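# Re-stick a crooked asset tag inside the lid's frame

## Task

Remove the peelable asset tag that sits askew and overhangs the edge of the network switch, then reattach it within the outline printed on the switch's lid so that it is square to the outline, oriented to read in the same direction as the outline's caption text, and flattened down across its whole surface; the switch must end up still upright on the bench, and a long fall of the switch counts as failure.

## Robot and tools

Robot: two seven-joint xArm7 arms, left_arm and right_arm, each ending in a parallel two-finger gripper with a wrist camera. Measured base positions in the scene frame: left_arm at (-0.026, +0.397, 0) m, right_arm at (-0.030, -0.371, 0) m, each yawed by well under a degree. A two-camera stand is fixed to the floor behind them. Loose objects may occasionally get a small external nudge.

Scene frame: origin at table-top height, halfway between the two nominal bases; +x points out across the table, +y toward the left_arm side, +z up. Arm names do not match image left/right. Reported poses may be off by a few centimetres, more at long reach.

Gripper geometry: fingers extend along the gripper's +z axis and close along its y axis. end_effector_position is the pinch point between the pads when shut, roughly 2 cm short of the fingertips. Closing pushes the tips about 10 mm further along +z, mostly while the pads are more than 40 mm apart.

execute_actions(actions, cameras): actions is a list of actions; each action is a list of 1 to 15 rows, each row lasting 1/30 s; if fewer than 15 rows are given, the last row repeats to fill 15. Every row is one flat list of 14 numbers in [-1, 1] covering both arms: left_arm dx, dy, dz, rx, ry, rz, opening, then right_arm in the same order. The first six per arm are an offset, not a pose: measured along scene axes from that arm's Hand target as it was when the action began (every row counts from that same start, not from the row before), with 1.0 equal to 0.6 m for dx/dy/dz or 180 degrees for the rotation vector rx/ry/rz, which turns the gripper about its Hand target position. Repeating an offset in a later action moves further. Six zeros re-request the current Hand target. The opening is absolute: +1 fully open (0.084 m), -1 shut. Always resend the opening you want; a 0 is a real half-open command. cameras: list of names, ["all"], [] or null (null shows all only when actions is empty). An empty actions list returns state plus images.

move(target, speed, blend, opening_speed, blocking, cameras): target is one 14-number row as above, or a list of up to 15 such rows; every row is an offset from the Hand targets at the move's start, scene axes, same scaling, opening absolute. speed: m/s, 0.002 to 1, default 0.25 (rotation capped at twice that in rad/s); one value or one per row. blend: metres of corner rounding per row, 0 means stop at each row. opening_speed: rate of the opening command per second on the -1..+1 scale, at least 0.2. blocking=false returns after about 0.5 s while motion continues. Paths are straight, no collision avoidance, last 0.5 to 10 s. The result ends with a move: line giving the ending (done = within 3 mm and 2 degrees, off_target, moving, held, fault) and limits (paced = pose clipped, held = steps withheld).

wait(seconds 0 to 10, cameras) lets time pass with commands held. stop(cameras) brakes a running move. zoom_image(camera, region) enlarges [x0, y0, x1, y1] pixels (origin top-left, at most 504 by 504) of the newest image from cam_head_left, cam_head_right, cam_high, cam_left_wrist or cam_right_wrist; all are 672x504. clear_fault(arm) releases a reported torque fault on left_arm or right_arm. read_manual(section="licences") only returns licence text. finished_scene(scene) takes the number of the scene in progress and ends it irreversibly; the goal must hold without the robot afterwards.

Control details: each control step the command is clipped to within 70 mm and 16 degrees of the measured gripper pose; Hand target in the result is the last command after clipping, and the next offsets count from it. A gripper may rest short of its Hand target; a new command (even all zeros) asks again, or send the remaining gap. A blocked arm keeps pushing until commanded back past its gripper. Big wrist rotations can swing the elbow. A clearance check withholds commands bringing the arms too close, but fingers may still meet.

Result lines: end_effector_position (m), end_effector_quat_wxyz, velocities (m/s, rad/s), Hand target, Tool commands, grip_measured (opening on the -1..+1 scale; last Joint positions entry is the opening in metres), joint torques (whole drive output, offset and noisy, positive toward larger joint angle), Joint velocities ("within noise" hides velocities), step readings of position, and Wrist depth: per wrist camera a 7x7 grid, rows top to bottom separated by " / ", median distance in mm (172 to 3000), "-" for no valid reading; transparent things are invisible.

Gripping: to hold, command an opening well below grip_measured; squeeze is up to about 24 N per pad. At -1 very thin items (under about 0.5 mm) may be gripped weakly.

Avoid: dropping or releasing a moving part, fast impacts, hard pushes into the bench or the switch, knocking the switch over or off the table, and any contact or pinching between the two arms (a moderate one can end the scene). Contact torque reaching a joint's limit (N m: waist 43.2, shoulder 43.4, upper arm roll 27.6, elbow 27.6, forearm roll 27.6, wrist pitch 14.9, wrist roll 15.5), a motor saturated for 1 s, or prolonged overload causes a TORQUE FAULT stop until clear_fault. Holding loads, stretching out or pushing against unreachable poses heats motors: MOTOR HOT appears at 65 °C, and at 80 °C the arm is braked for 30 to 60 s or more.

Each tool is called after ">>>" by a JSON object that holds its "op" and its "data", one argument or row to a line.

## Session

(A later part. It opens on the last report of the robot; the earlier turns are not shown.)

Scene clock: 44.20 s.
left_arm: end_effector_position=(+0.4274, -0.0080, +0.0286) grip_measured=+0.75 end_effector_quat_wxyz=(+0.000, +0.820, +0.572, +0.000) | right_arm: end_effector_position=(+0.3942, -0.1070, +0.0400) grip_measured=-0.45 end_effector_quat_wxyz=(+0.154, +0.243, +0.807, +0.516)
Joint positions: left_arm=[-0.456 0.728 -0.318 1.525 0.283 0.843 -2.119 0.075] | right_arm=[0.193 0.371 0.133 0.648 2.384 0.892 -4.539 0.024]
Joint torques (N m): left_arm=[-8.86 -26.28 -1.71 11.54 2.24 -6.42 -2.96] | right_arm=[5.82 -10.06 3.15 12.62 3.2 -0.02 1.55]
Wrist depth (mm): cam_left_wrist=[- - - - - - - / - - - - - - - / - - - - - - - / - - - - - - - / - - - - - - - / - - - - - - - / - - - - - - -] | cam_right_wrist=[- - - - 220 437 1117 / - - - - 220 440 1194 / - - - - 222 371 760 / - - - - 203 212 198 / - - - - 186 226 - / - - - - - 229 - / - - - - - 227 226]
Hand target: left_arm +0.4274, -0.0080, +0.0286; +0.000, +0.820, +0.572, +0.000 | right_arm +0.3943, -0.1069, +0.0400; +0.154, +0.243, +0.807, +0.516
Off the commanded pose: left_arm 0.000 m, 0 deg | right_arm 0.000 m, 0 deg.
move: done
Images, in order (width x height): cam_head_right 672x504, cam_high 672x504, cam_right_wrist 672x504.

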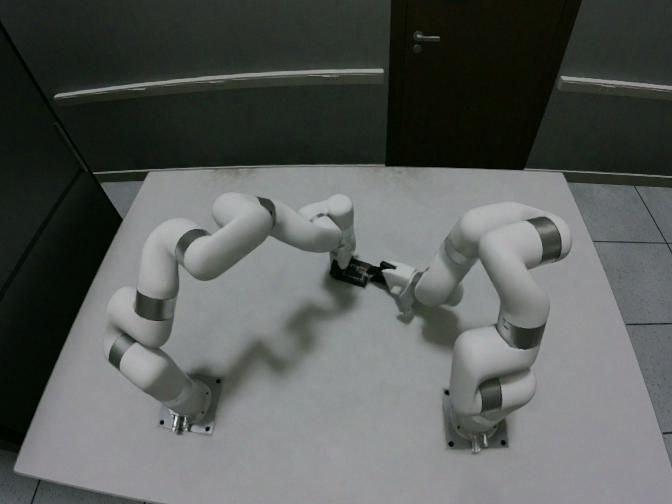

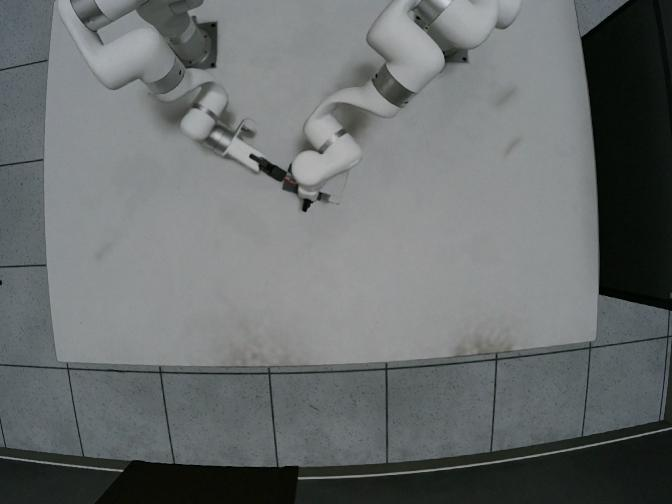

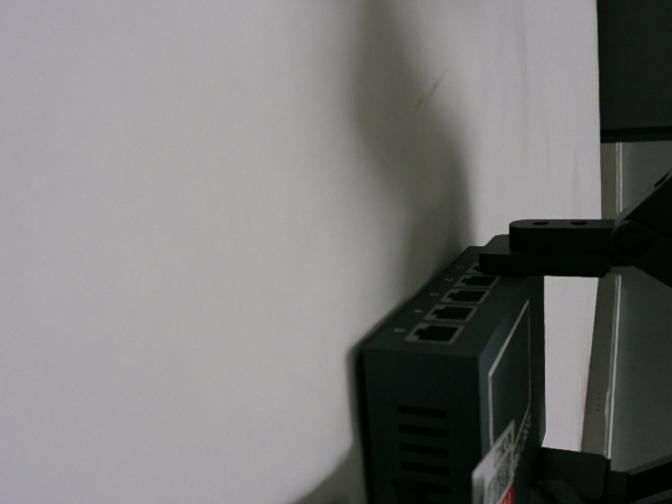

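>>> {"op": "move", "data": {
  "target": [
    [0,0,0,0,0,0,-0.8,0.0014,0.0021,0,0,0,0,-0.43],
    [0,0,0,0,0,0,-0.8,0.0014,0.0021,0,0,0,0,-1]
  ],
  "speed": 0.03,
  "cameras": ["cam_right_wrist","cam_head_right","cam_high"]
}}

>>> {"op": "zoom_image", "data": {
  "camera": "cam_right_wrist",
  "region": [350, 252, 672, 504]
}}

>>> {"op": "zoom_image", "data": {
  "camera": "cam_high",
  "region": [264, 140, 344, 200]
}}

Scene clock: 46.30 s.
left_arm: end_effector_position=(+0.4274, -0.0080, +0.0286) grip_measured=+0.75 end_effector_quat_wxyz=(+0.000, +0.820, +0.572, +0.000) | right_arm: end_effector_position=(+0.3951, -0.1056, +0.0400) grip_measured=-1.00 end_effector_quat_wxyz=(+0.154, +0.243, +0.807, +0.516)
Joint positions: left_arm=[-0.456 0.728 -0.318 1.525 0.283 0.843 -2.119 0.075] | right_arm=[0.195 0.374 0.135 0.652 2.387 0.89 -4.539 0]
Joint torques (N m): left_arm=[-8.64 -29.34 -1.73 11.66 2.05 -6.51 -2.93] | right_arm=[4.52 -10.39 1.98 11.63 3.25 0 1.46]
Wrist depth (mm): cam_left_wrist=[- - - - - - - / - - - - - - - / - - - - - - - / - - - - - - - / - - - - - - - / - - - - - - - / - - - - - - -] | cam_right_wrist=[- - - - 220 435 1119 / - - - - 221 442 1194 / - - - - 222 371 758 / - - - - 202 210 195 / - - - - 186 226 - / - - - - - 229 - / - - - - - 226 225]
Hand target: left_arm +0.4274, -0.0080, +0.0286; +0.000, +0.820, +0.572, +0.000 | right_arm +0.3951, -0.1057, +0.0400; +0.154, +0.243, +0.807, +0.516
Off the commanded pose: left_arm 0.000 m, 0 deg | right_arm 0.000 m, 0 deg.
move: done
Images, in order (width x height): cam_head_right 672x504, cam_high 672x504, cam_right_wrist 672x504.

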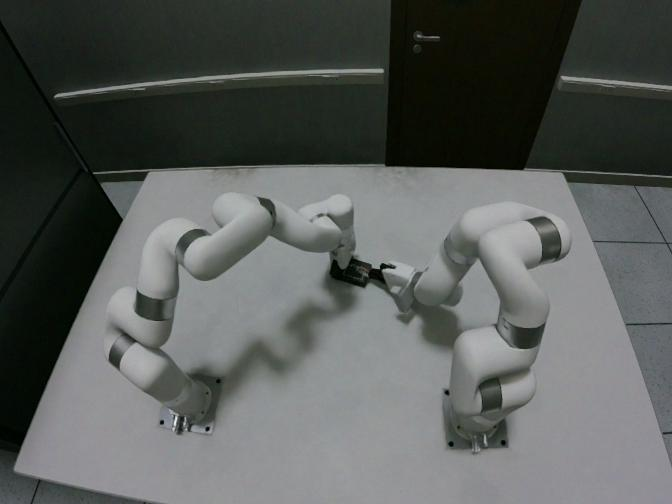

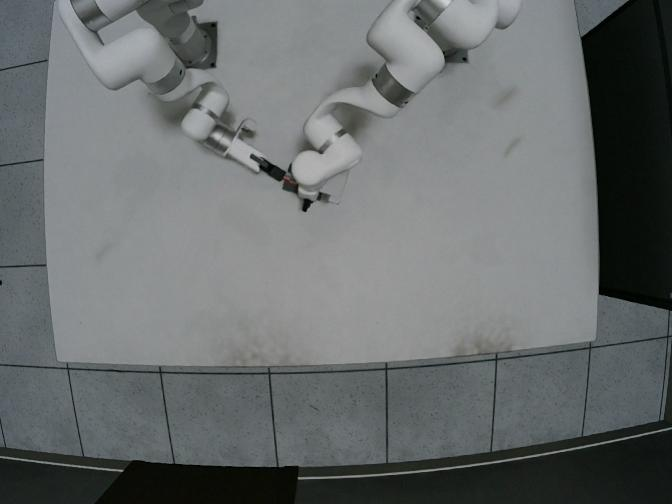

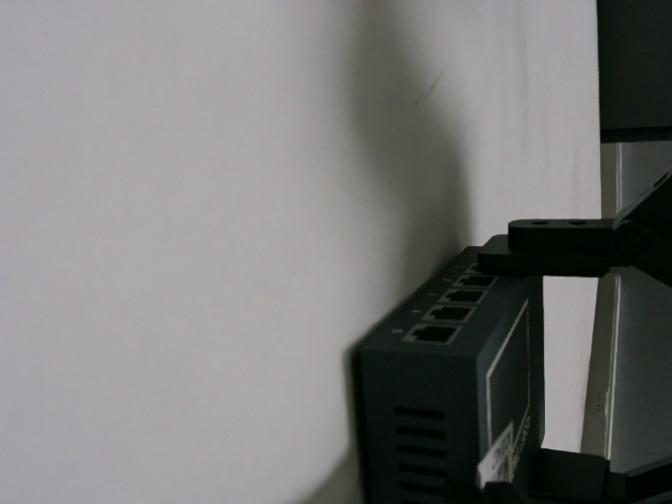

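Scaled by 1.565 from the camera's 672x504 image, which has a finer 960x720 frame.

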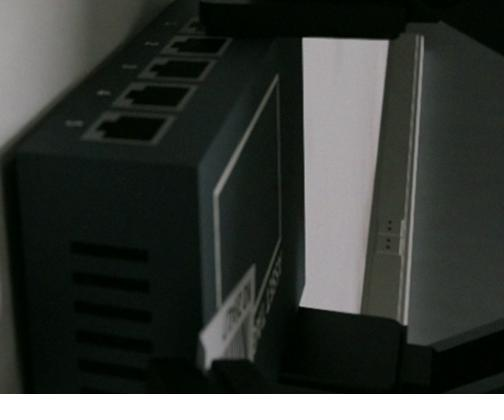

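Scaled by 6.300 from the camera's 672x504 image, which has a finer 960x720 frame.

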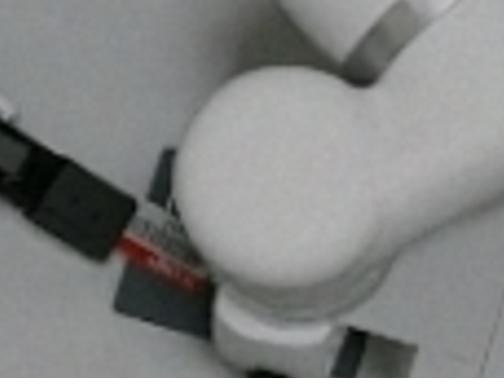

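>>> {"op": "move", "data": {
  "target": [
    [0,0,0,0,0,0,-0.8,0.0057,0.0086,0.0157,-0.1159,0.0765,0,-1],
    [0,0,0,0,0,0,-0.8,0.0119,0.0181,0.0337,-0.139,0.0918,0,-1],
    [0,0,0,0,0,0,-0.8,0.0193,0.0292,0.0517,-0.139,0.0918,0,-1]
  ],
  "speed": [0.1,0.02,0.015],
  "blend": 0.002,
  "cameras": ["cam_right_wrist","cam_head_right"]
}}

>>> {"op": "zoom_image", "data": {
  "camera": "cam_head_right",
  "region": [330, 240, 410, 300]
}}

Scene clock: 52.97 s.
left_arm: end_effector_position=(+0.4274, -0.0080, +0.0286) grip_measured=+0.75 end_effector_quat_wxyz=(+0.000, +0.820, +0.572, +0.000) | right_arm: end_effector_position=(+0.4067, -0.0882, +0.0710) grip_measured=-1.00 end_effector_quat_wxyz=(+0.086, +0.275, +0.913, +0.289)
Joint positions: left_arm=[-0.456 0.728 -0.318 1.525 0.283 0.843 -2.119 0.075] | right_arm=[0.29 0.277 0.333 0.838 1.553 0.133 -3.474 0]
Joint torques (N m): left_arm=[-2.24 -43.6 -3.48 7.03 -1.61 -0.39 -1.76] | right_arm=[5.65 -18.91 -1.41 11.49 -4.01 -0.29 1.45]
Wrist depth (mm): cam_left_wrist=[- - - - - - - / - - - - - - - / - - - - - - - / - - - - - - - / - - - - - - - / - - - - - - - / - - - - - - -] | cam_right_wrist=[- - 178 192 214 242 279 / - - 179 192 214 243 260 / - - 179 192 215 243 - / - - 179 193 215 201 182 / - - 179 188 181 198 212 / - - 179 179 181 199 213 / - - 180 178 181 199 213]
Hand target: left_arm +0.4274, -0.0080, +0.0286; +0.000, +0.820, +0.572, +0.000 | right_arm +0.4067, -0.0881, +0.0710; +0.086, +0.275, +0.913, +0.289
Off the commanded pose: left_arm 0.000 m, 0 deg | right_arm 0.000 m, 0 deg.
move: done
Images, in order (width x height): cam_head_right 672x504, cam_right_wrist 672x504.

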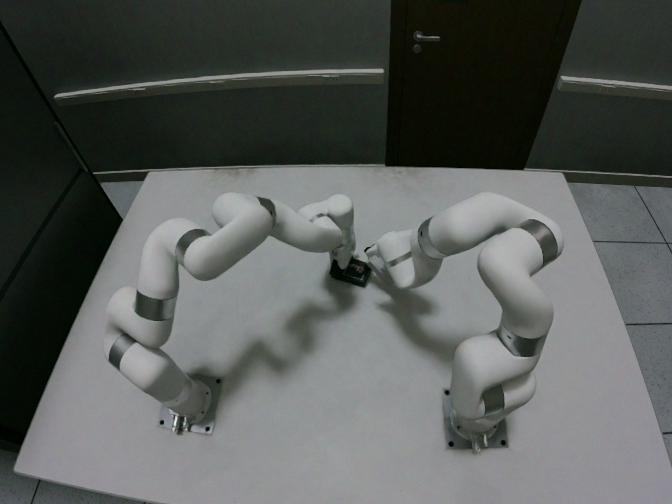

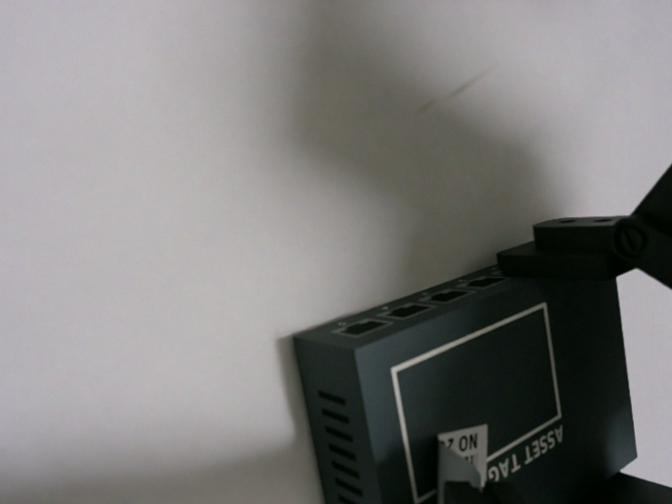

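Scaled by 6.300 from the camera's 672x504 image, which has a finer 960x720 frame.

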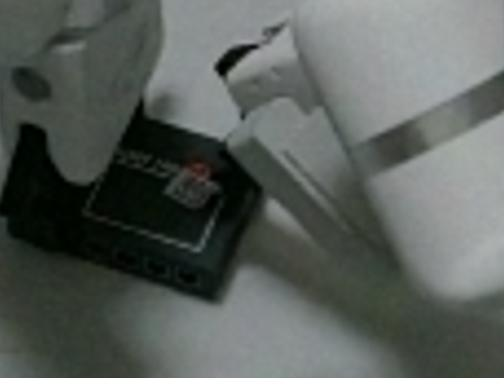

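>>> {"op": "move", "data": {
  "target": [
    [0,0,0,0,0,0,-0.8,0.0098,0.0149,0.032,0,0,0,-1],
    [0,0,0,0,0,0,-0.8,0.0125,0.019,0.06,0,0,0,-1]
  ],
  "speed": 0.012,
  "blend": 0.002,
  "cameras": ["cam_right_wrist"]
}}

>>> {"op": "zoom_image", "data": {
  "camera": "cam_right_wrist",
  "region": [272, 294, 552, 504]
}}

Scene clock: 57.27 s.
left_arm: end_effector_position=(+0.4274, -0.0080, +0.0286) grip_measured=+0.75 end_effector_quat_wxyz=(+0.000, +0.820, +0.572, +0.000) | right_arm: end_effector_position=(+0.4142, -0.0767, +0.1070) grip_measured=-1.00 end_effector_quat_wxyz=(+0.086, +0.275, +0.913, +0.289)
Joint positions: left_arm=[-0.456 0.728 -0.318 1.525 0.283 0.843 -2.119 0.075] | right_arm=[0.333 0.198 0.289 0.818 1.257 0.166 -3.151 0]
Joint torques (N m): left_arm=[3.52 -42.04 -6.68 7.22 -1.74 -2.08 0.92] | right_arm=[5.58 -18.5 -1.74 12.57 -3.91 -0.13 1.47]
Wrist depth (mm): cam_left_wrist=[- - - - - - - / - - - - - - - / - - - - - - - / - - - - - - - / - - - - - - - / - - - - - - - / - - - - - - -] | cam_right_wrist=[182 194 217 240 268 304 351 / 182 198 217 239 261 305 353 / 182 198 217 240 261 182 367 / 182 198 218 234 214 194 - / 182 198 200 204 222 - - / 183 199 189 204 222 - - / 183 195 198 205 229 - -]
Hand target: left_arm +0.4274, -0.0080, +0.0286; +0.000, +0.820, +0.572, +0.000 | right_arm +0.4142, -0.0767, +0.1070; +0.086, +0.275, +0.913, +0.289
Off the commanded pose: left_arm 0.000 m, 0 deg | right_arm 0.000 m, 0 deg.
move: done
Images, in order (width x height): cam_right_wrist 672x504.

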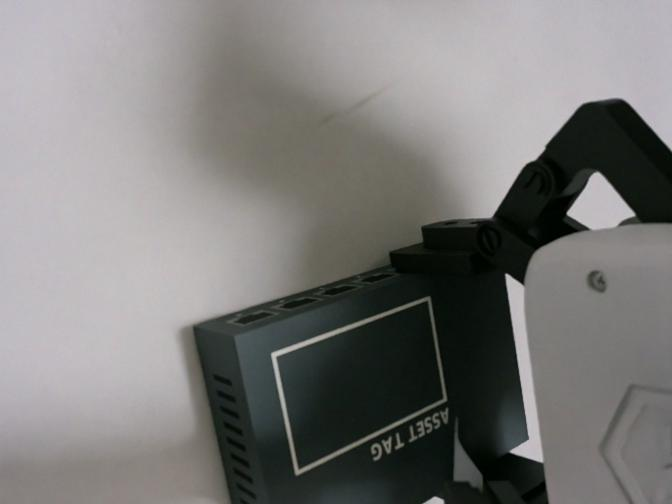

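Scaled by 1.800 from the camera's 672x504 image, which has a finer 960x720 frame.

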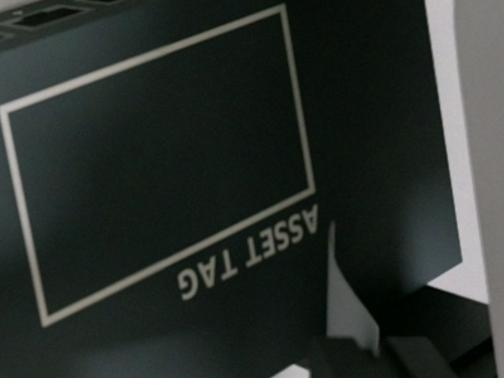

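>>> {"op": "move", "data": {
  "target": [
    [0,0,0,0,0,0,-0.8,-0.02,-0.03,0.08,0,0,0,-1],
    [0,0,0,0,0,0,-0.8,-0.17,-0.28,0.2,0,0,0,-1],
    [0,0,0,0,0,0,1,-0.17,-0.28,0.2,0,0,0,-1]
  ],
  "speed": [0.08,0.18,0.1],
  "blend": [0.01,0,0]
}}

>>> {"op": "move", "data": {
  "target": [
    [0,0,0.15,0,0,0,1,0,0,0,0,0,0,-1],
    [-0.01,0.04,0.22,0,0,-0.5,1,0,0,0,0,0,0,-1],
    [-0.0273,0.0783,0.269,0,0,-1,1,0,0,0,0,0,0,-1]
  ],
  "speed": [0.12,0.7,0.7],
  "blend": 0.02,
  "cameras": ["cam_left_wrist","cam_right_wrist","cam_head_right"]
}}

Scene clock: 61.10 s.
left_arm: end_effector_position=(+0.4274, -0.0079, +0.0285) grip_measured=+1.00 end_effector_quat_wxyz=(+0.000, +0.820, +0.572, +0.000) | right_arm: end_effector_position=(+0.3122, -0.2447, +0.2270) grip_measured=-1.00 end_effector_quat_wxyz=(+0.086, +0.275, +0.913, +0.289)
Joint positions: left_arm=[-0.456 0.728 -0.318 1.525 0.283 0.843 -2.119 0.084] | right_arm=[0.11 -0.661 0.037 0.372 0.732 0.732 -2.884 0]
Joint torques (N m): left_arm=[5.46 -50.25 -7.16 12.66 -0.67 -2.08 1.92] | right_arm=[-5.24 -7.64 -2.45 16.32 -2.94 -0.51 1.49]
Wrist depth (mm): cam_left_wrist=[- - - - - - - / - - - - - - - / - - - - - - - / - - - - - - - / - - - - - - - / - - - - - - - / - - - - - - -] | cam_right_wrist=[297 316 354 382 428 486 562 / 297 322 357 384 428 488 562 / 296 323 355 383 429 473 542 / 297 324 356 383 419 443 360 / 297 324 357 384 406 428 367 / 298 324 356 385 418 473 384 / 297 318 348 396 433 491 547]
Hand target: left_arm +0.4274, -0.0080, +0.0286; +0.000, +0.820, +0.572, +0.000 | right_arm +0.3122, -0.2447, +0.2270; +0.086, +0.275, +0.913, +0.289
Off the commanded pose: left_arm 0.000 m, 0 deg | right_arm 0.000 m, 0 deg.
move: done

Scene clock: 65.00 s.
left_arm: end_effector_position=(+0.4110, +0.0390, +0.1900) grip_measured=+1.00 end_effector_quat_wxyz=(+0.000, -0.572, +0.820, +0.000) | right_arm: end_effector_position=(+0.3122, -0.2447, +0.2270) grip_measured=-1.00 end_effector_quat_wxyz=(+0.086, +0.275, +0.913, +0.289)
Joint positions: left_arm=[0.064 0.498 -0.903 1.465 0.419 1.173 0.964 0.084] | right_arm=[0.11 -0.661 0.037 0.372 0.732 0.732 -2.884 0]
Joint torques (N m): left_arm=[7.39 -26.49 -10.67 9.56 -2.6 -3.4 2.79] | right_arm=[-5.29 -7.65 -2.58 16.31 -2.85 -0.45 1.52]
Wrist depth (mm): cam_left_wrist=[324 323 322 322 321 321 320 / 323 323 323 321 321 320 320 / 323 321 321 290 320 319 319 / 322 321 320 290 319 318 318 / 321 321 320 288 319 318 317 / 320 320 319 320 318 317 317 / 320 320 318 319 318 318 317] | cam_right_wrist=[296 316 355 383 429 486 563 / 296 323 356 383 428 488 559 / 297 322 355 384 430 486 565 / 297 324 355 384 418 458 565 / 297 324 355 386 405 442 564 / 297 324 356 385 418 489 566 / 298 318 348 395 431 490 569]
Hand target: left_arm +0.4111, +0.0390, +0.1900; +0.000, -0.572, +0.820, +0.000 | right_arm +0.3122, -0.2447, +0.2270; +0.086, +0.275, +0.913, +0.289
Off the commanded pose: left_arm 0.000 m, 0 deg | right_arm 0.000 m, 0 deg.
move: done; limits=paced
Images, in order (width x height): cam_head_right 672x504, cam_left_wrist 672x504, cam_right_wrist 672x504.

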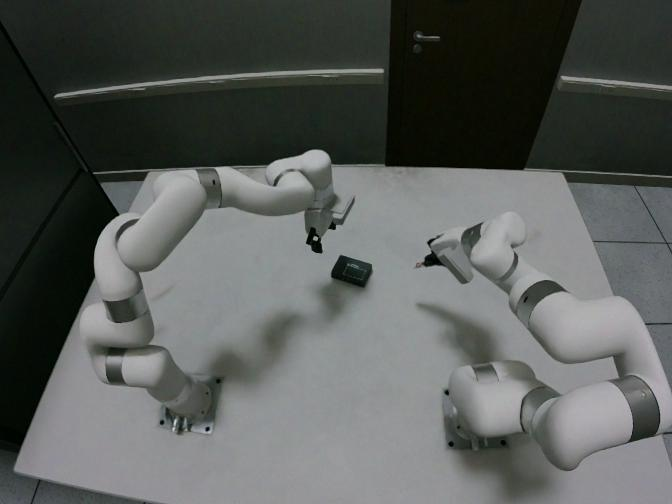

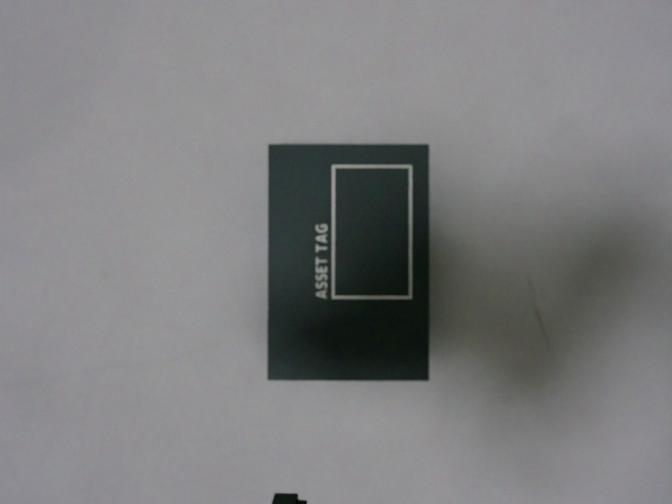

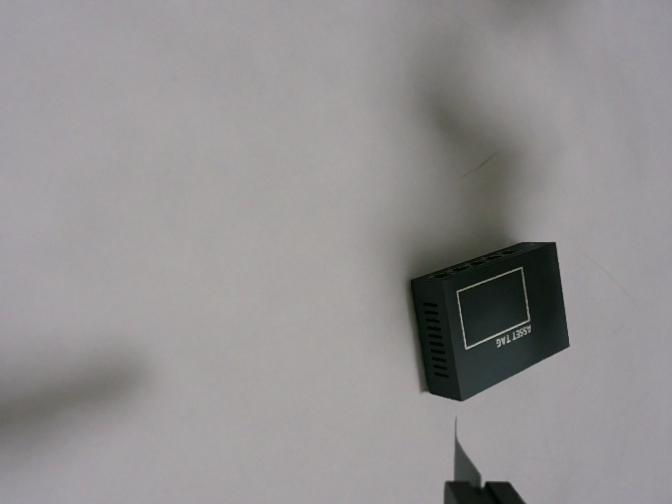

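>>> {"op": "move", "data": {
  "target": [
    [0,0,0,0,0,0,1,0.06,0.12,-0.1,0.1734,-0.0879,0.0706,-1],
    [0,0,0,0,0,0,1,0.1387,0.2863,-0.2483,0.1734,-0.0879,0.0706,-1]
  ],
  "speed": [0.2,0.12],
  "blend": 0.02,
  "cameras": ["cam_left_wrist","cam_right_wrist","cam_head_right"]
}}

>>> {"op": "zoom_image", "data": {
  "camera": "cam_left_wrist",
  "region": [270, 170, 470, 320]
}}

Scene clock: 70.87 s.
left_arm: end_effector_position=(+0.4111, +0.0390, +0.1900) grip_measured=+1.00 end_effector_quat_wxyz=(+0.000, -0.572, +0.820, +0.000) | right_arm: end_effector_position=(+0.3954, -0.0730, +0.0781) grip_measured=-1.00 end_effector_quat_wxyz=(+0.100, +0.145, +0.806, +0.565)
Joint positions: left_arm=[0.064 0.498 -0.903 1.465 0.419 1.173 0.964 0.084] | right_arm=[0.517 0.361 -0.213 0.713 2.114 1.074 -4.341 0]
Joint torques (N m): left_arm=[7.24 -27.54 -10.81 9.45 -2.13 -3.36 2.72] | right_arm=[5.58 -10.73 1.18 14.11 3.54 2.28 -1.2]
Wrist depth (mm): cam_left_wrist=[324 323 323 - 321 320 320 / 323 323 322 225 320 320 320 / 322 323 321 289 320 320 319 / 323 322 321 288 319 319 318 / 321 321 320 289 319 319 317 / 321 320 320 319 318 317 318 / 320 320 319 318 317 318 316] | cam_right_wrist=[- - 198 274 444 1107 1088 / - - 199 275 448 1160 1121 / - - 199 276 450 1196 1164 / - - 200 278 455 1264 1205 / - - 201 254 458 2340 2364 / - - 188 199 462 2448 2364 / - - - 198 464 2213 2271]
Hand target: left_arm +0.4111, +0.0390, +0.1900; +0.000, -0.572, +0.820, +0.000 | right_arm +0.3954, -0.0730, +0.0780; +0.100, +0.145, +0.806, +0.565
Off the commanded pose: left_arm 0.000 m, 0 deg | right_arm 0.000 m, 0 deg.
move: done
Images, in order (width x height): cam_head_right 672x504, cam_left_wrist 672x504, cam_right_wrist 672x504.

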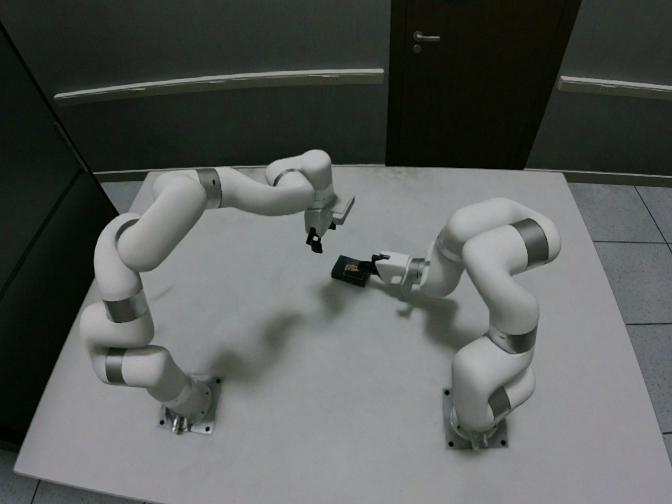

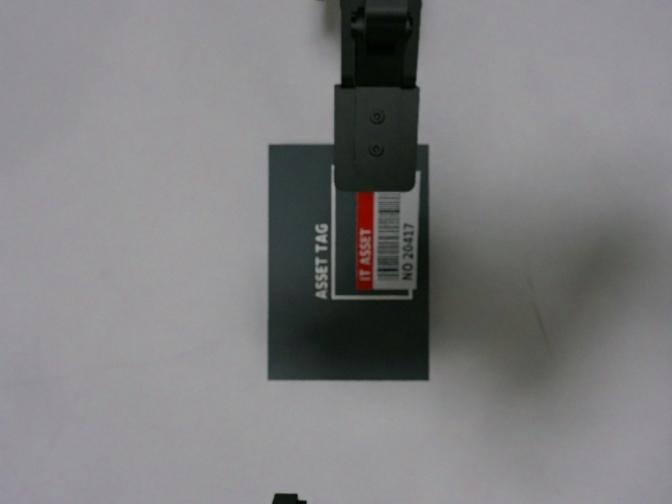

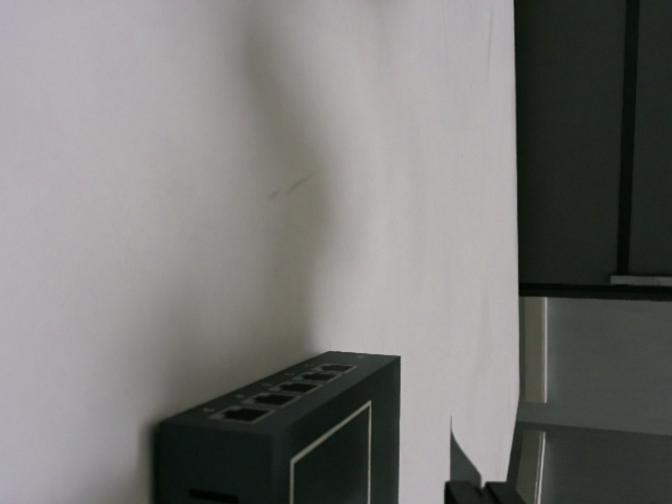

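Scaled by 2.520 from the camera's 672x504 image, which has a finer 960x720 frame.

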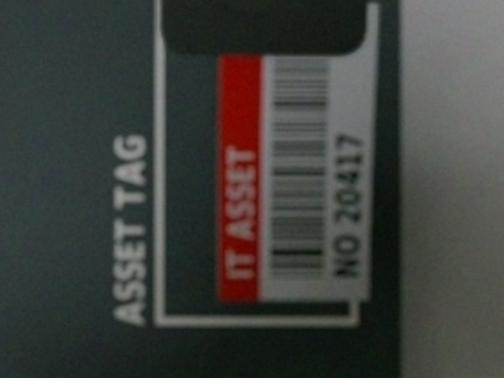

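>>> {"op": "move", "data": {
  "target": [0,0,0,0,0,0,1,0.008,-0.003,-0.0333,0,0,0.0017,-1],
  "speed": 0.05,
  "cameras": ["cam_left_wrist"]
}}

>>> {"op": "zoom_image", "data": {
  "camera": "cam_left_wrist",
  "region": [290, 170, 450, 320]
}}

Scene clock: 72.57 s.
left_arm: end_effector_position=(+0.4111, +0.0390, +0.1900) grip_measured=+1.00 end_effector_quat_wxyz=(+0.000, -0.572, +0.820, +0.000) | right_arm: end_effector_position=(+0.4002, -0.0748, +0.0581) grip_measured=-1.00 end_effector_quat_wxyz=(+0.099, +0.143, +0.806, +0.565)
Joint positions: left_arm=[0.064 0.498 -0.903 1.465 0.419 1.173 0.964 0.084] | right_arm=[0.504 0.436 -0.215 0.747 2.119 1.112 -4.37 0]
Joint torques (N m): left_arm=[6.96 -27.87 -10.59 9.27 -1.97 -3.37 2.51] | right_arm=[-5.3 -11.41 -4.01 13.69 3.41 2.25 -1.32]
Wrist depth (mm): cam_left_wrist=[324 323 323 200 321 321 321 / 323 323 322 246 321 320 319 / 322 322 321 263 320 319 319 / 322 321 321 290 319 319 318 / 321 321 320 288 318 318 317 / 320 320 319 318 319 317 317 / 321 319 319 318 318 316 317] | cam_right_wrist=[- - - 203 360 952 1091 / - - - 203 363 968 1128 / - - - 204 364 990 1164 / - - - 205 366 1014 1201 / - - - 206 320 1039 2348 / - - - 177 236 1043 2348 / - - - - 377 2138 2294]
Hand target: left_arm +0.4111, +0.0390, +0.1900; +0.000, -0.572, +0.820, +0.000 | right_arm +0.4002, -0.0748, +0.0581; +0.099, +0.143, +0.806, +0.565
Off the commanded pose: left_arm 0.000 m, 0 deg | right_arm 0.000 m, 0 deg.
move: done
Images, in order (width x height): cam_left_wrist 672x504.

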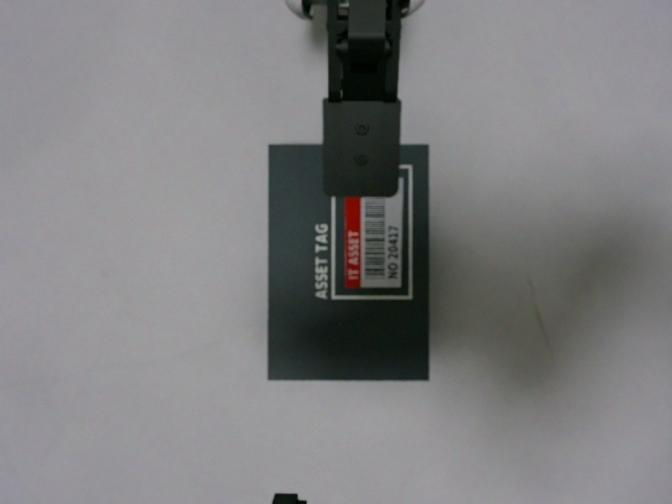

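Scaled by 3.150 from the camera's 672x504 image, which has a finer 960x720 frame.

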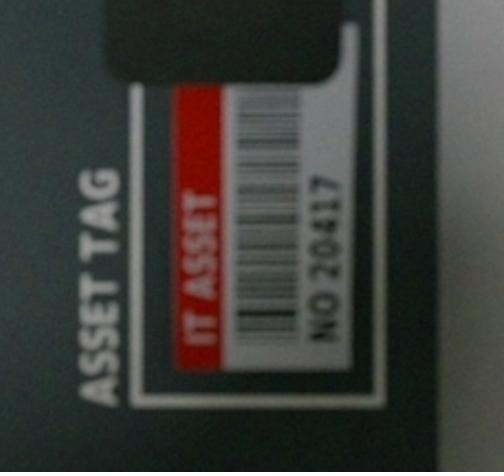

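>>> {"op": "move", "data": {
  "target": [
    [0,0,0,0,0,0,1,0.0006,-0.0011,-0.0108,0,0,0,-1],
    [0,0,0,0,0,0,1,0.0,-0.0027,-0.0183,0,0,0,-1]
  ],
  "speed": 0.02,
  "cameras": ["cam_left_wrist"]
}}

>>> {"op": "zoom_image", "data": {
  "camera": "cam_left_wrist",
  "region": [290, 170, 450, 320]
}}

>>> {"op": "move", "data": {
  "target": [
    [0,0,0,0,0,0,1,0,0,0.0025,0,0,0,-0.88],
    [0,0,0,0,0,0,1,-0.017,-0.045,0.021,0,0,0,-0.88]
  ],
  "speed": 0.03,
  "opening_speed": 0.3,
  "cameras": ["cam_left_wrist"]
}}

>>> {"op": "zoom_image", "data": {
  "camera": "cam_left_wrist",
  "region": [290, 150, 450, 320]
}}

Scene clock: 74.80 s.
left_arm: end_effector_position=(+0.4111, +0.0390, +0.1900) grip_measured=+1.00 end_effector_quat_wxyz=(+0.000, -0.572, +0.820, +0.000) | right_arm: end_effector_position=(+0.4003, -0.0761, +0.0475) grip_measured=-1.00 end_effector_quat_wxyz=(+0.099, +0.143, +0.806, +0.566)
Joint positions: left_arm=[0.064 0.498 -0.903 1.465 0.419 1.173 0.964 0.084] | right_arm=[0.499 0.471 -0.214 0.757 2.128 1.132 -4.39 0]
Joint torques (N m): left_arm=[7.11 -28.2 -10.82 9.68 -1.97 -3.48 2.6] | right_arm=[-4.88 0.73 -3.12 4.41 2.39 -4.13 -1.28]
Wrist depth (mm): cam_left_wrist=[324 324 323 209 321 321 321 / 323 323 321 254 321 320 320 / 322 322 321 273 319 320 319 / 322 322 321 289 319 319 318 / 321 321 321 289 319 318 318 / 321 320 319 318 319 317 317 / 320 320 319 319 318 318 317] | cam_right_wrist=[- - - 197 322 880 1096 / - - - 198 324 893 1132 / - - - 199 326 916 1158 / - - - 200 329 935 1203 / - - - 202 286 958 2317 / - - - - 196 985 2381 / - - - - 198 2106 2309]
Hand target: left_arm +0.4111, +0.0390, +0.1900; +0.000, -0.572, +0.820, +0.000 | right_arm +0.4002, -0.0764, +0.0471; +0.099, +0.143, +0.806, +0.565
Off the commanded pose: left_arm 0.000 m, 0 deg | right_arm 0.001 m, 0 deg.
move: done
Images, in order (width x height): cam_left_wrist 672x504.

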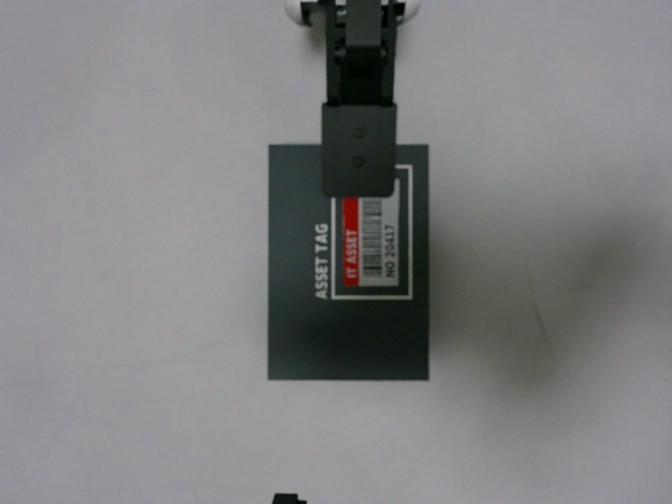

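Scaled by 3.150 from the camera's 672x504 image, which has a finer 960x720 frame.

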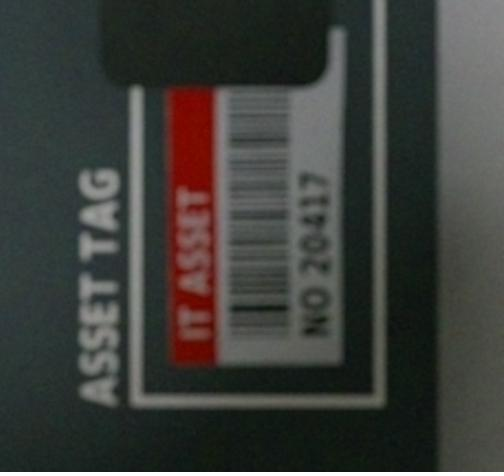

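Scene clock: 76.93 s.
left_arm: end_effector_position=(+0.4111, +0.0390, +0.1900) grip_measured=+1.00 end_effector_quat_wxyz=(+0.000, -0.572, +0.820, +0.000) | right_arm: end_effector_position=(+0.3900, -0.1033, +0.0597) grip_measured=-0.90 end_effector_quat_wxyz=(+0.099, +0.143, +0.806, +0.565)
Joint positions: left_arm=[0.064 0.498 -0.903 1.465 0.419 1.173 0.964 0.084] | right_arm=[0.468 0.401 -0.251 0.686 2.058 1.152 -4.384 0.004]
Joint torques (N m): left_arm=[7.08 -28.46 -10.42 9.71 -2.07 -3.57 2.59] | right_arm=[-5.54 -18.91 -4.09 8.43 -2.33 2.53 1.51]
Wrist depth (mm): cam_left_wrist=[323 323 323 245 322 321 320 / 323 322 322 260 320 321 320 / 323 321 321 290 319 320 320 / 321 322 321 290 319 320 318 / 322 321 320 319 319 318 318 / 320 320 319 319 318 317 317 / 320 320 319 319 318 317 316] | cam_right_wrist=[- - - 206 365 968 1114 / - - - 207 368 981 1155 / - - - 208 371 1007 1192 / - - - 209 372 1023 1226 / - - - 196 326 1053 2340 / - - - - 380 1076 2422 / - - - - 383 2185 2325]
Hand target: left_arm +0.4111, +0.0390, +0.1900; +0.000, -0.572, +0.820, +0.000 | right_arm +0.3900, -0.1034, +0.0597; +0.099, +0.143, +0.806, +0.565
Off the commanded pose: left_arm 0.000 m, 0 deg | right_arm 0.000 m, 0 deg.
move: done
Images, in order (width x height): cam_left_wrist 672x504.

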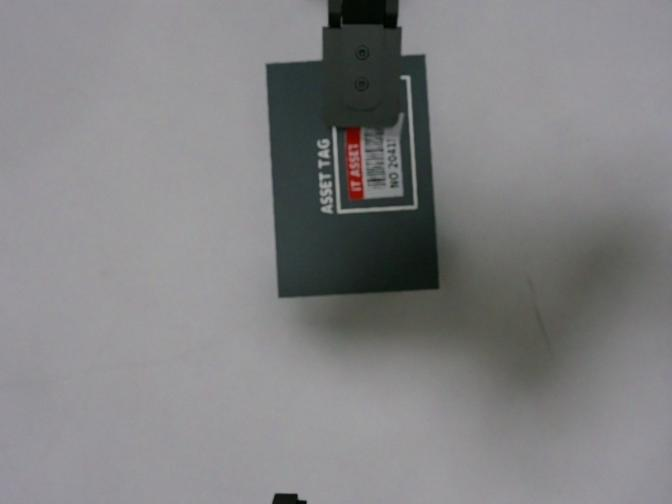

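Scaled by 2.965 from the camera's 672x504 image, which has a finer 960x720 frame.

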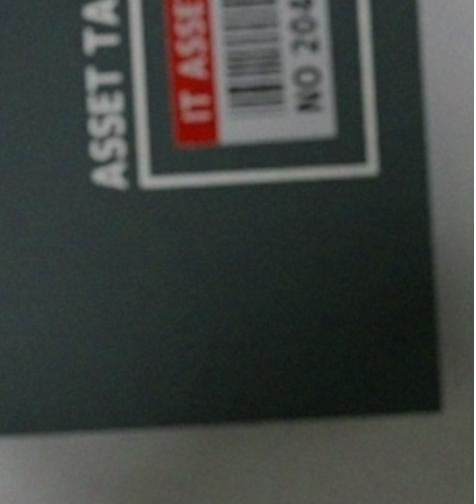

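>>> {"op": "move", "data": {
  "target": [
    [0,0,0,0,0,0,1,0,0,-0.0165,0,0,0,-0.88]
  ],
  "speed": 0.03,
  "cameras": ["cam_left_wrist","cam_right_wrist"]
}}

>>> {"op": "move", "data": {
  "target": [
    [0,0,0.0,0,0,0,1,0,0,0.008,0,0,0,-0.7]
  ],
  "speed": 0.01,
  "opening_speed": 0.4,
  "cameras": ["cam_left_wrist","cam_right_wrist","cam_head_right"]
}}

>>> {"op": "zoom_image", "data": {
  "camera": "cam_left_wrist",
  "region": [270, 50, 470, 300]
}}

>>> {"op": "zoom_image", "data": {
  "camera": "cam_right_wrist",
  "region": [392, 294, 672, 504]
}}

>>> {"op": "zoom_image", "data": {
  "camera": "cam_head_right",
  "region": [330, 240, 410, 300]
}}

Scene clock: 79.30 s.
left_arm: end_effector_position=(+0.4111, +0.0390, +0.1900) grip_measured=+1.00 end_effector_quat_wxyz=(+0.000, -0.572, +0.820, +0.000) | right_arm: end_effector_position=(+0.3901, -0.1033, +0.0501) grip_measured=-0.91 end_effector_quat_wxyz=(+0.099, +0.143, +0.806, +0.566)
Joint positions: left_arm=[0.064 0.498 -0.903 1.465 0.419 1.173 0.964 0.084] | right_arm=[0.464 0.435 -0.248 0.696 2.07 1.169 -4.403 0.004]
Joint torques (N m): left_arm=[7.08 -28.66 -10.94 9.44 -1.67 -3.38 2.6] | right_arm=[-4.87 -2.86 0.79 7.72 2.76 -1.96 -1.31]
Wrist depth (mm): cam_left_wrist=[324 323 323 253 321 320 320 / 323 322 322 283 321 320 320 / 322 322 322 290 320 319 319 / 323 321 321 289 319 319 318 / 321 320 321 320 320 319 318 / 321 320 319 319 318 318 317 / 320 320 319 318 317 317 317] | cam_right_wrist=[- - - 204 331 893 1119 / - - - 204 332 907 1149 / - - - 205 335 930 1188 / - - - 206 339 952 1226 / - - - 189 294 984 2333 / - - - - 206 992 2405 / - - - - 207 2106 2340]
Hand target: left_arm +0.4111, +0.0390, +0.1900; +0.000, -0.572, +0.820, +0.000 | right_arm +0.3900, -0.1034, +0.0498; +0.099, +0.143, +0.806, +0.565
Off the commanded pose: left_arm 0.000 m, 0 deg | right_arm 0.000 m, 0 deg.
move: done
Images, in order (width x height): cam_left_wrist 672x504, cam_right_wrist 672x504.

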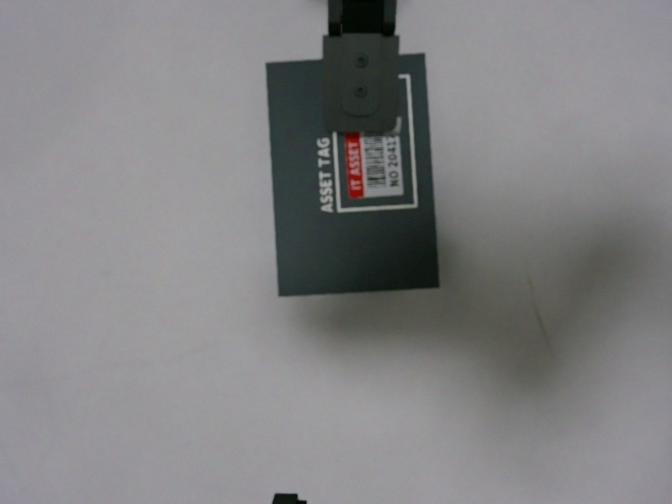

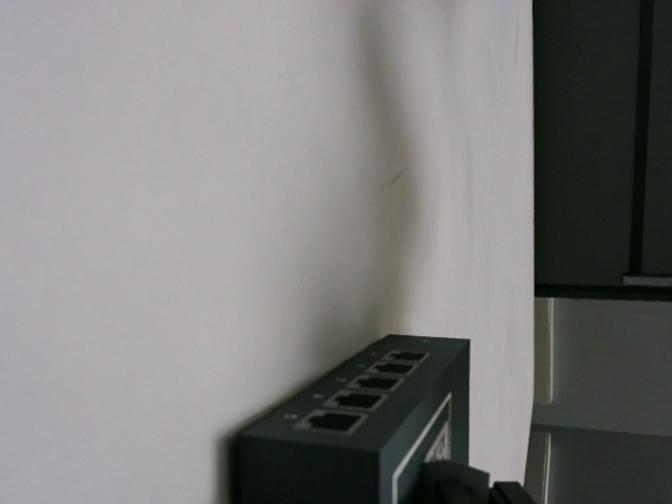

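Scene clock: 80.10 s.
left_arm: end_effector_position=(+0.4111, +0.0390, +0.1900) grip_measured=+1.00 end_effector_quat_wxyz=(+0.000, -0.572, +0.820, +0.000) | right_arm: end_effector_position=(+0.3900, -0.1035, +0.0544) grip_measured=-0.73 end_effector_quat_wxyz=(+0.099, +0.143, +0.806, +0.565)
Joint positions: left_arm=[0.064 0.498 -0.903 1.465 0.419 1.173 0.964 0.084] | right_arm=[0.466 0.419 -0.249 0.691 2.064 1.16 -4.394 0.012]
Joint torques (N m): left_arm=[6.51 -28.88 -10.77 9.63 -1.48 -3.48 2.6] | right_arm=[5.11 -14.47 -4.85 2.84 -3.64 -2.58 1.55]
Wrist depth (mm): cam_left_wrist=[323 323 323 246 321 321 320 / 323 322 322 260 320 320 319 / 323 322 321 290 319 320 320 / 321 321 321 289 319 319 319 / 321 321 320 319 319 317 318 / 322 320 320 320 318 317 316 / 319 320 319 319 317 316 316] | cam_right_wrist=[- - - 214 347 925 1116 / - - - 215 350 944 1151 / - - - 215 351 972 1186 / - - - 216 355 990 1237 / - - - 199 309 1007 2372 / - - - - 223 1023 2448 / - - - - 225 2185 2294]
Hand target: left_arm +0.4111, +0.0390, +0.1900; +0.000, -0.572, +0.820, +0.000 | right_arm +0.3900, -0.1034, +0.0546; +0.099, +0.143, +0.806, +0.565
Off the commanded pose: left_arm 0.000 m, 0 deg | right_arm 0.000 m, 0 deg.
move: done
Images, in order (width x height): cam_head_right 672x504, cam_left_wrist 672x504, cam_right_wrist 672x504.

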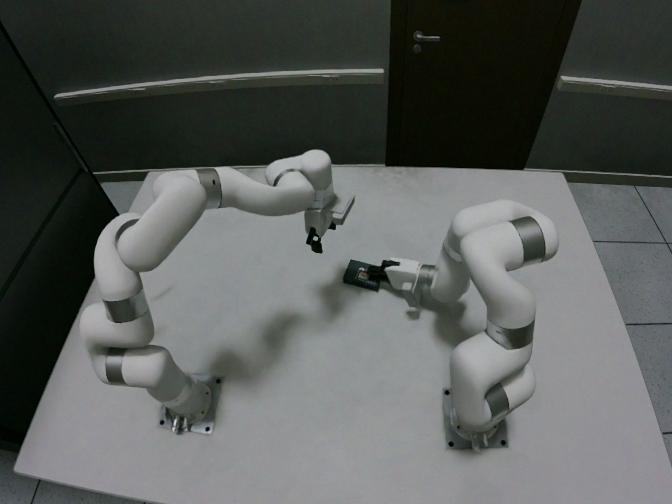

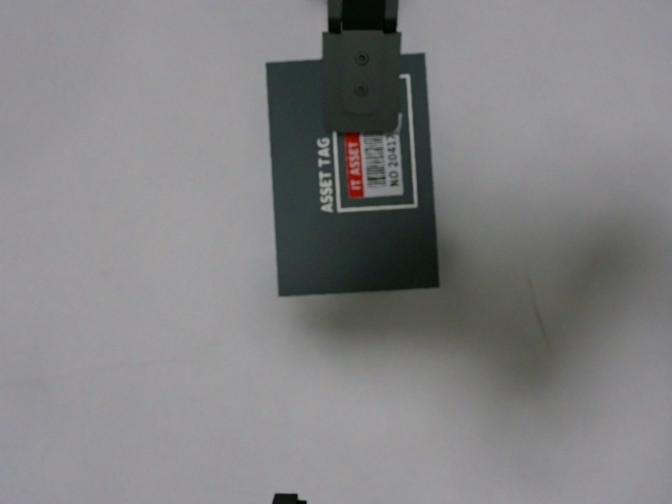

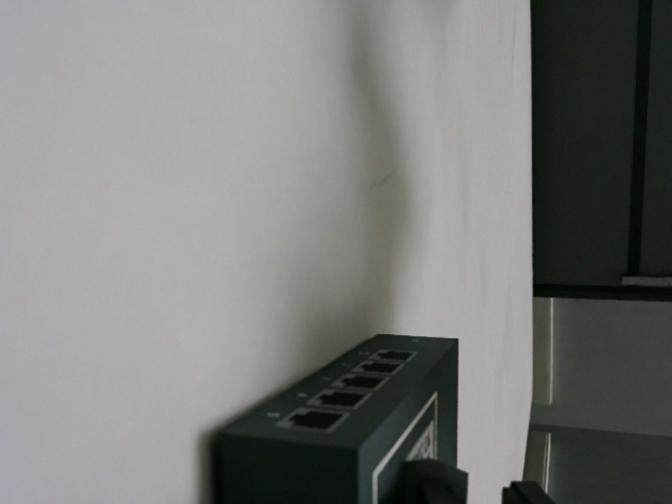

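Scaled by 2.016 from the camera's 672x504 image, which has a finer 960x720 frame.

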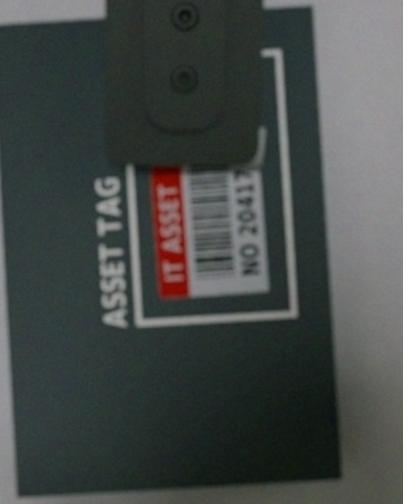

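Scaled by 1.800 from the camera's 672x504 image, which has a finer 960x720 frame.

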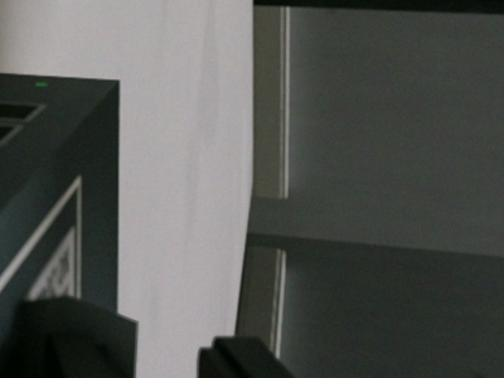

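Scaled by 6.300 from the camera's 672x504 image, which has a finer 960x720 frame.

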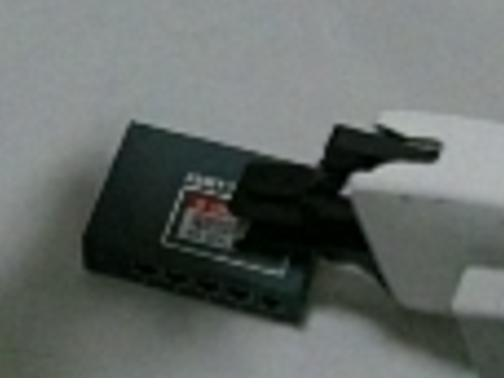

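>>> {"op": "move", "data": {
  "target": [0,0,0,0,0,0,1,-0.0046,-0.0125,0.0025,0,0,0,-0.7],
  "speed": 0.02,
  "cameras": ["cam_left_wrist","cam_right_wrist"]
}}

>>> {"op": "zoom_image", "data": {
  "camera": "cam_left_wrist",
  "region": [270, 50, 470, 300]
}}

>>> {"op": "zoom_image", "data": {
  "camera": "cam_right_wrist",
  "region": [392, 294, 672, 504]
}}

Scene clock: 82.40 s.
left_arm: end_effector_position=(+0.4111, +0.0390, +0.1900) grip_measured=+1.00 end_effector_quat_wxyz=(+0.000, -0.572, +0.820, +0.000) | right_arm: end_effector_position=(+0.3872, -0.1108, +0.0560) grip_measured=-0.72 end_effector_quat_wxyz=(+0.099, +0.143, +0.806, +0.565)
Joint positions: left_arm=[0.064 0.498 -0.903 1.465 0.419 1.173 0.964 0.084] | right_arm=[0.456 0.407 -0.259 0.675 2.046 1.169 -4.396 0.012]
Joint torques (N m): left_arm=[6.59 -29.15 -10.84 9.67 -1.57 -3.42 2.5] | right_arm=[-5.53 -18.77 -4.3 7.82 -2.52 2.5 -1.16]
Wrist depth (mm): cam_left_wrist=[324 323 323 247 320 320 320 / 322 323 322 290 321 320 319 / 323 322 321 290 319 319 320 / 321 321 321 289 319 319 319 / 322 321 319 319 319 319 317 / 320 320 319 319 318 318 317 / 320 320 319 319 317 317 316] | cam_right_wrist=[- - - 216 350 929 1130 / - - - 217 353 946 1166 / - - - 218 355 963 1199 / - - - 220 358 987 1244 / - - - 201 274 1011 2364 / - - - - 227 1029 2448 / - - - - 230 2158 2333]
Hand target: left_arm +0.4111, +0.0390, +0.1900; +0.000, -0.572, +0.820, +0.000 | right_arm +0.3872, -0.1109, +0.0561; +0.099, +0.143, +0.806, +0.565
Off the commanded pose: left_arm 0.000 m, 0 deg | right_arm 0.000 m, 0 deg.
move: done
Images, in order (width x height): cam_left_wrist 672x504, cam_right_wrist 672x504.

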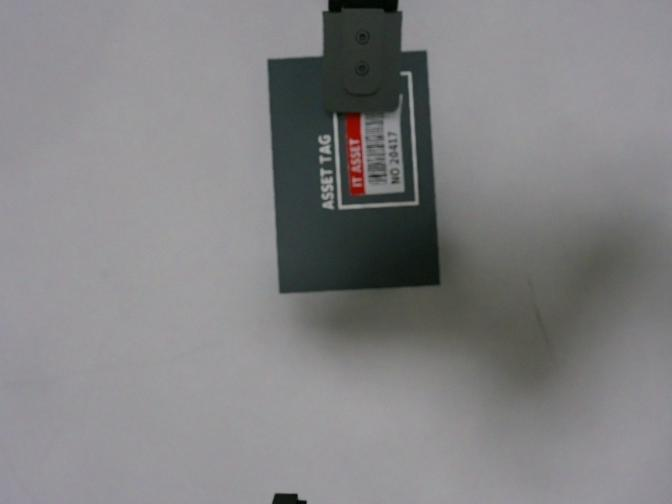

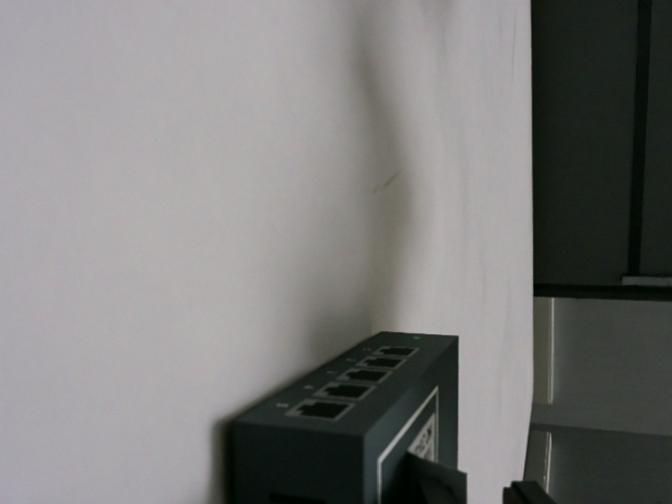

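Scaled by 2.016 from the camera's 672x504 image, which has a finer 960x720 frame.

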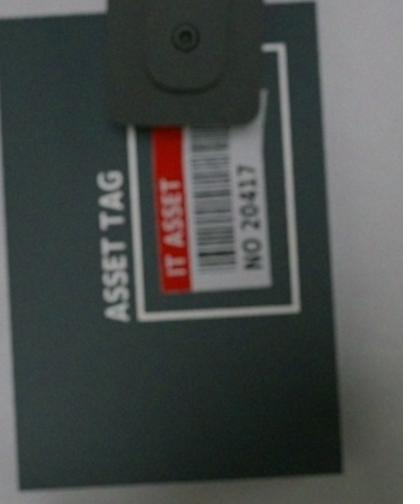

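Scaled by 1.800 from the camera's 672x504 image, which has a finer 960x720 frame.

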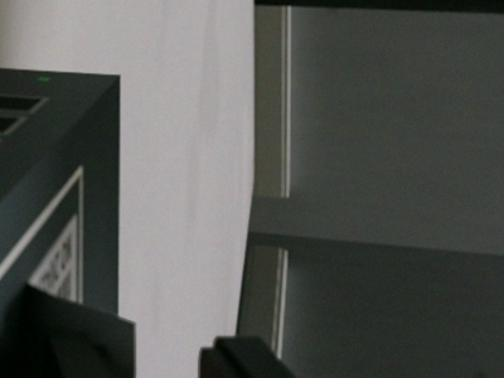

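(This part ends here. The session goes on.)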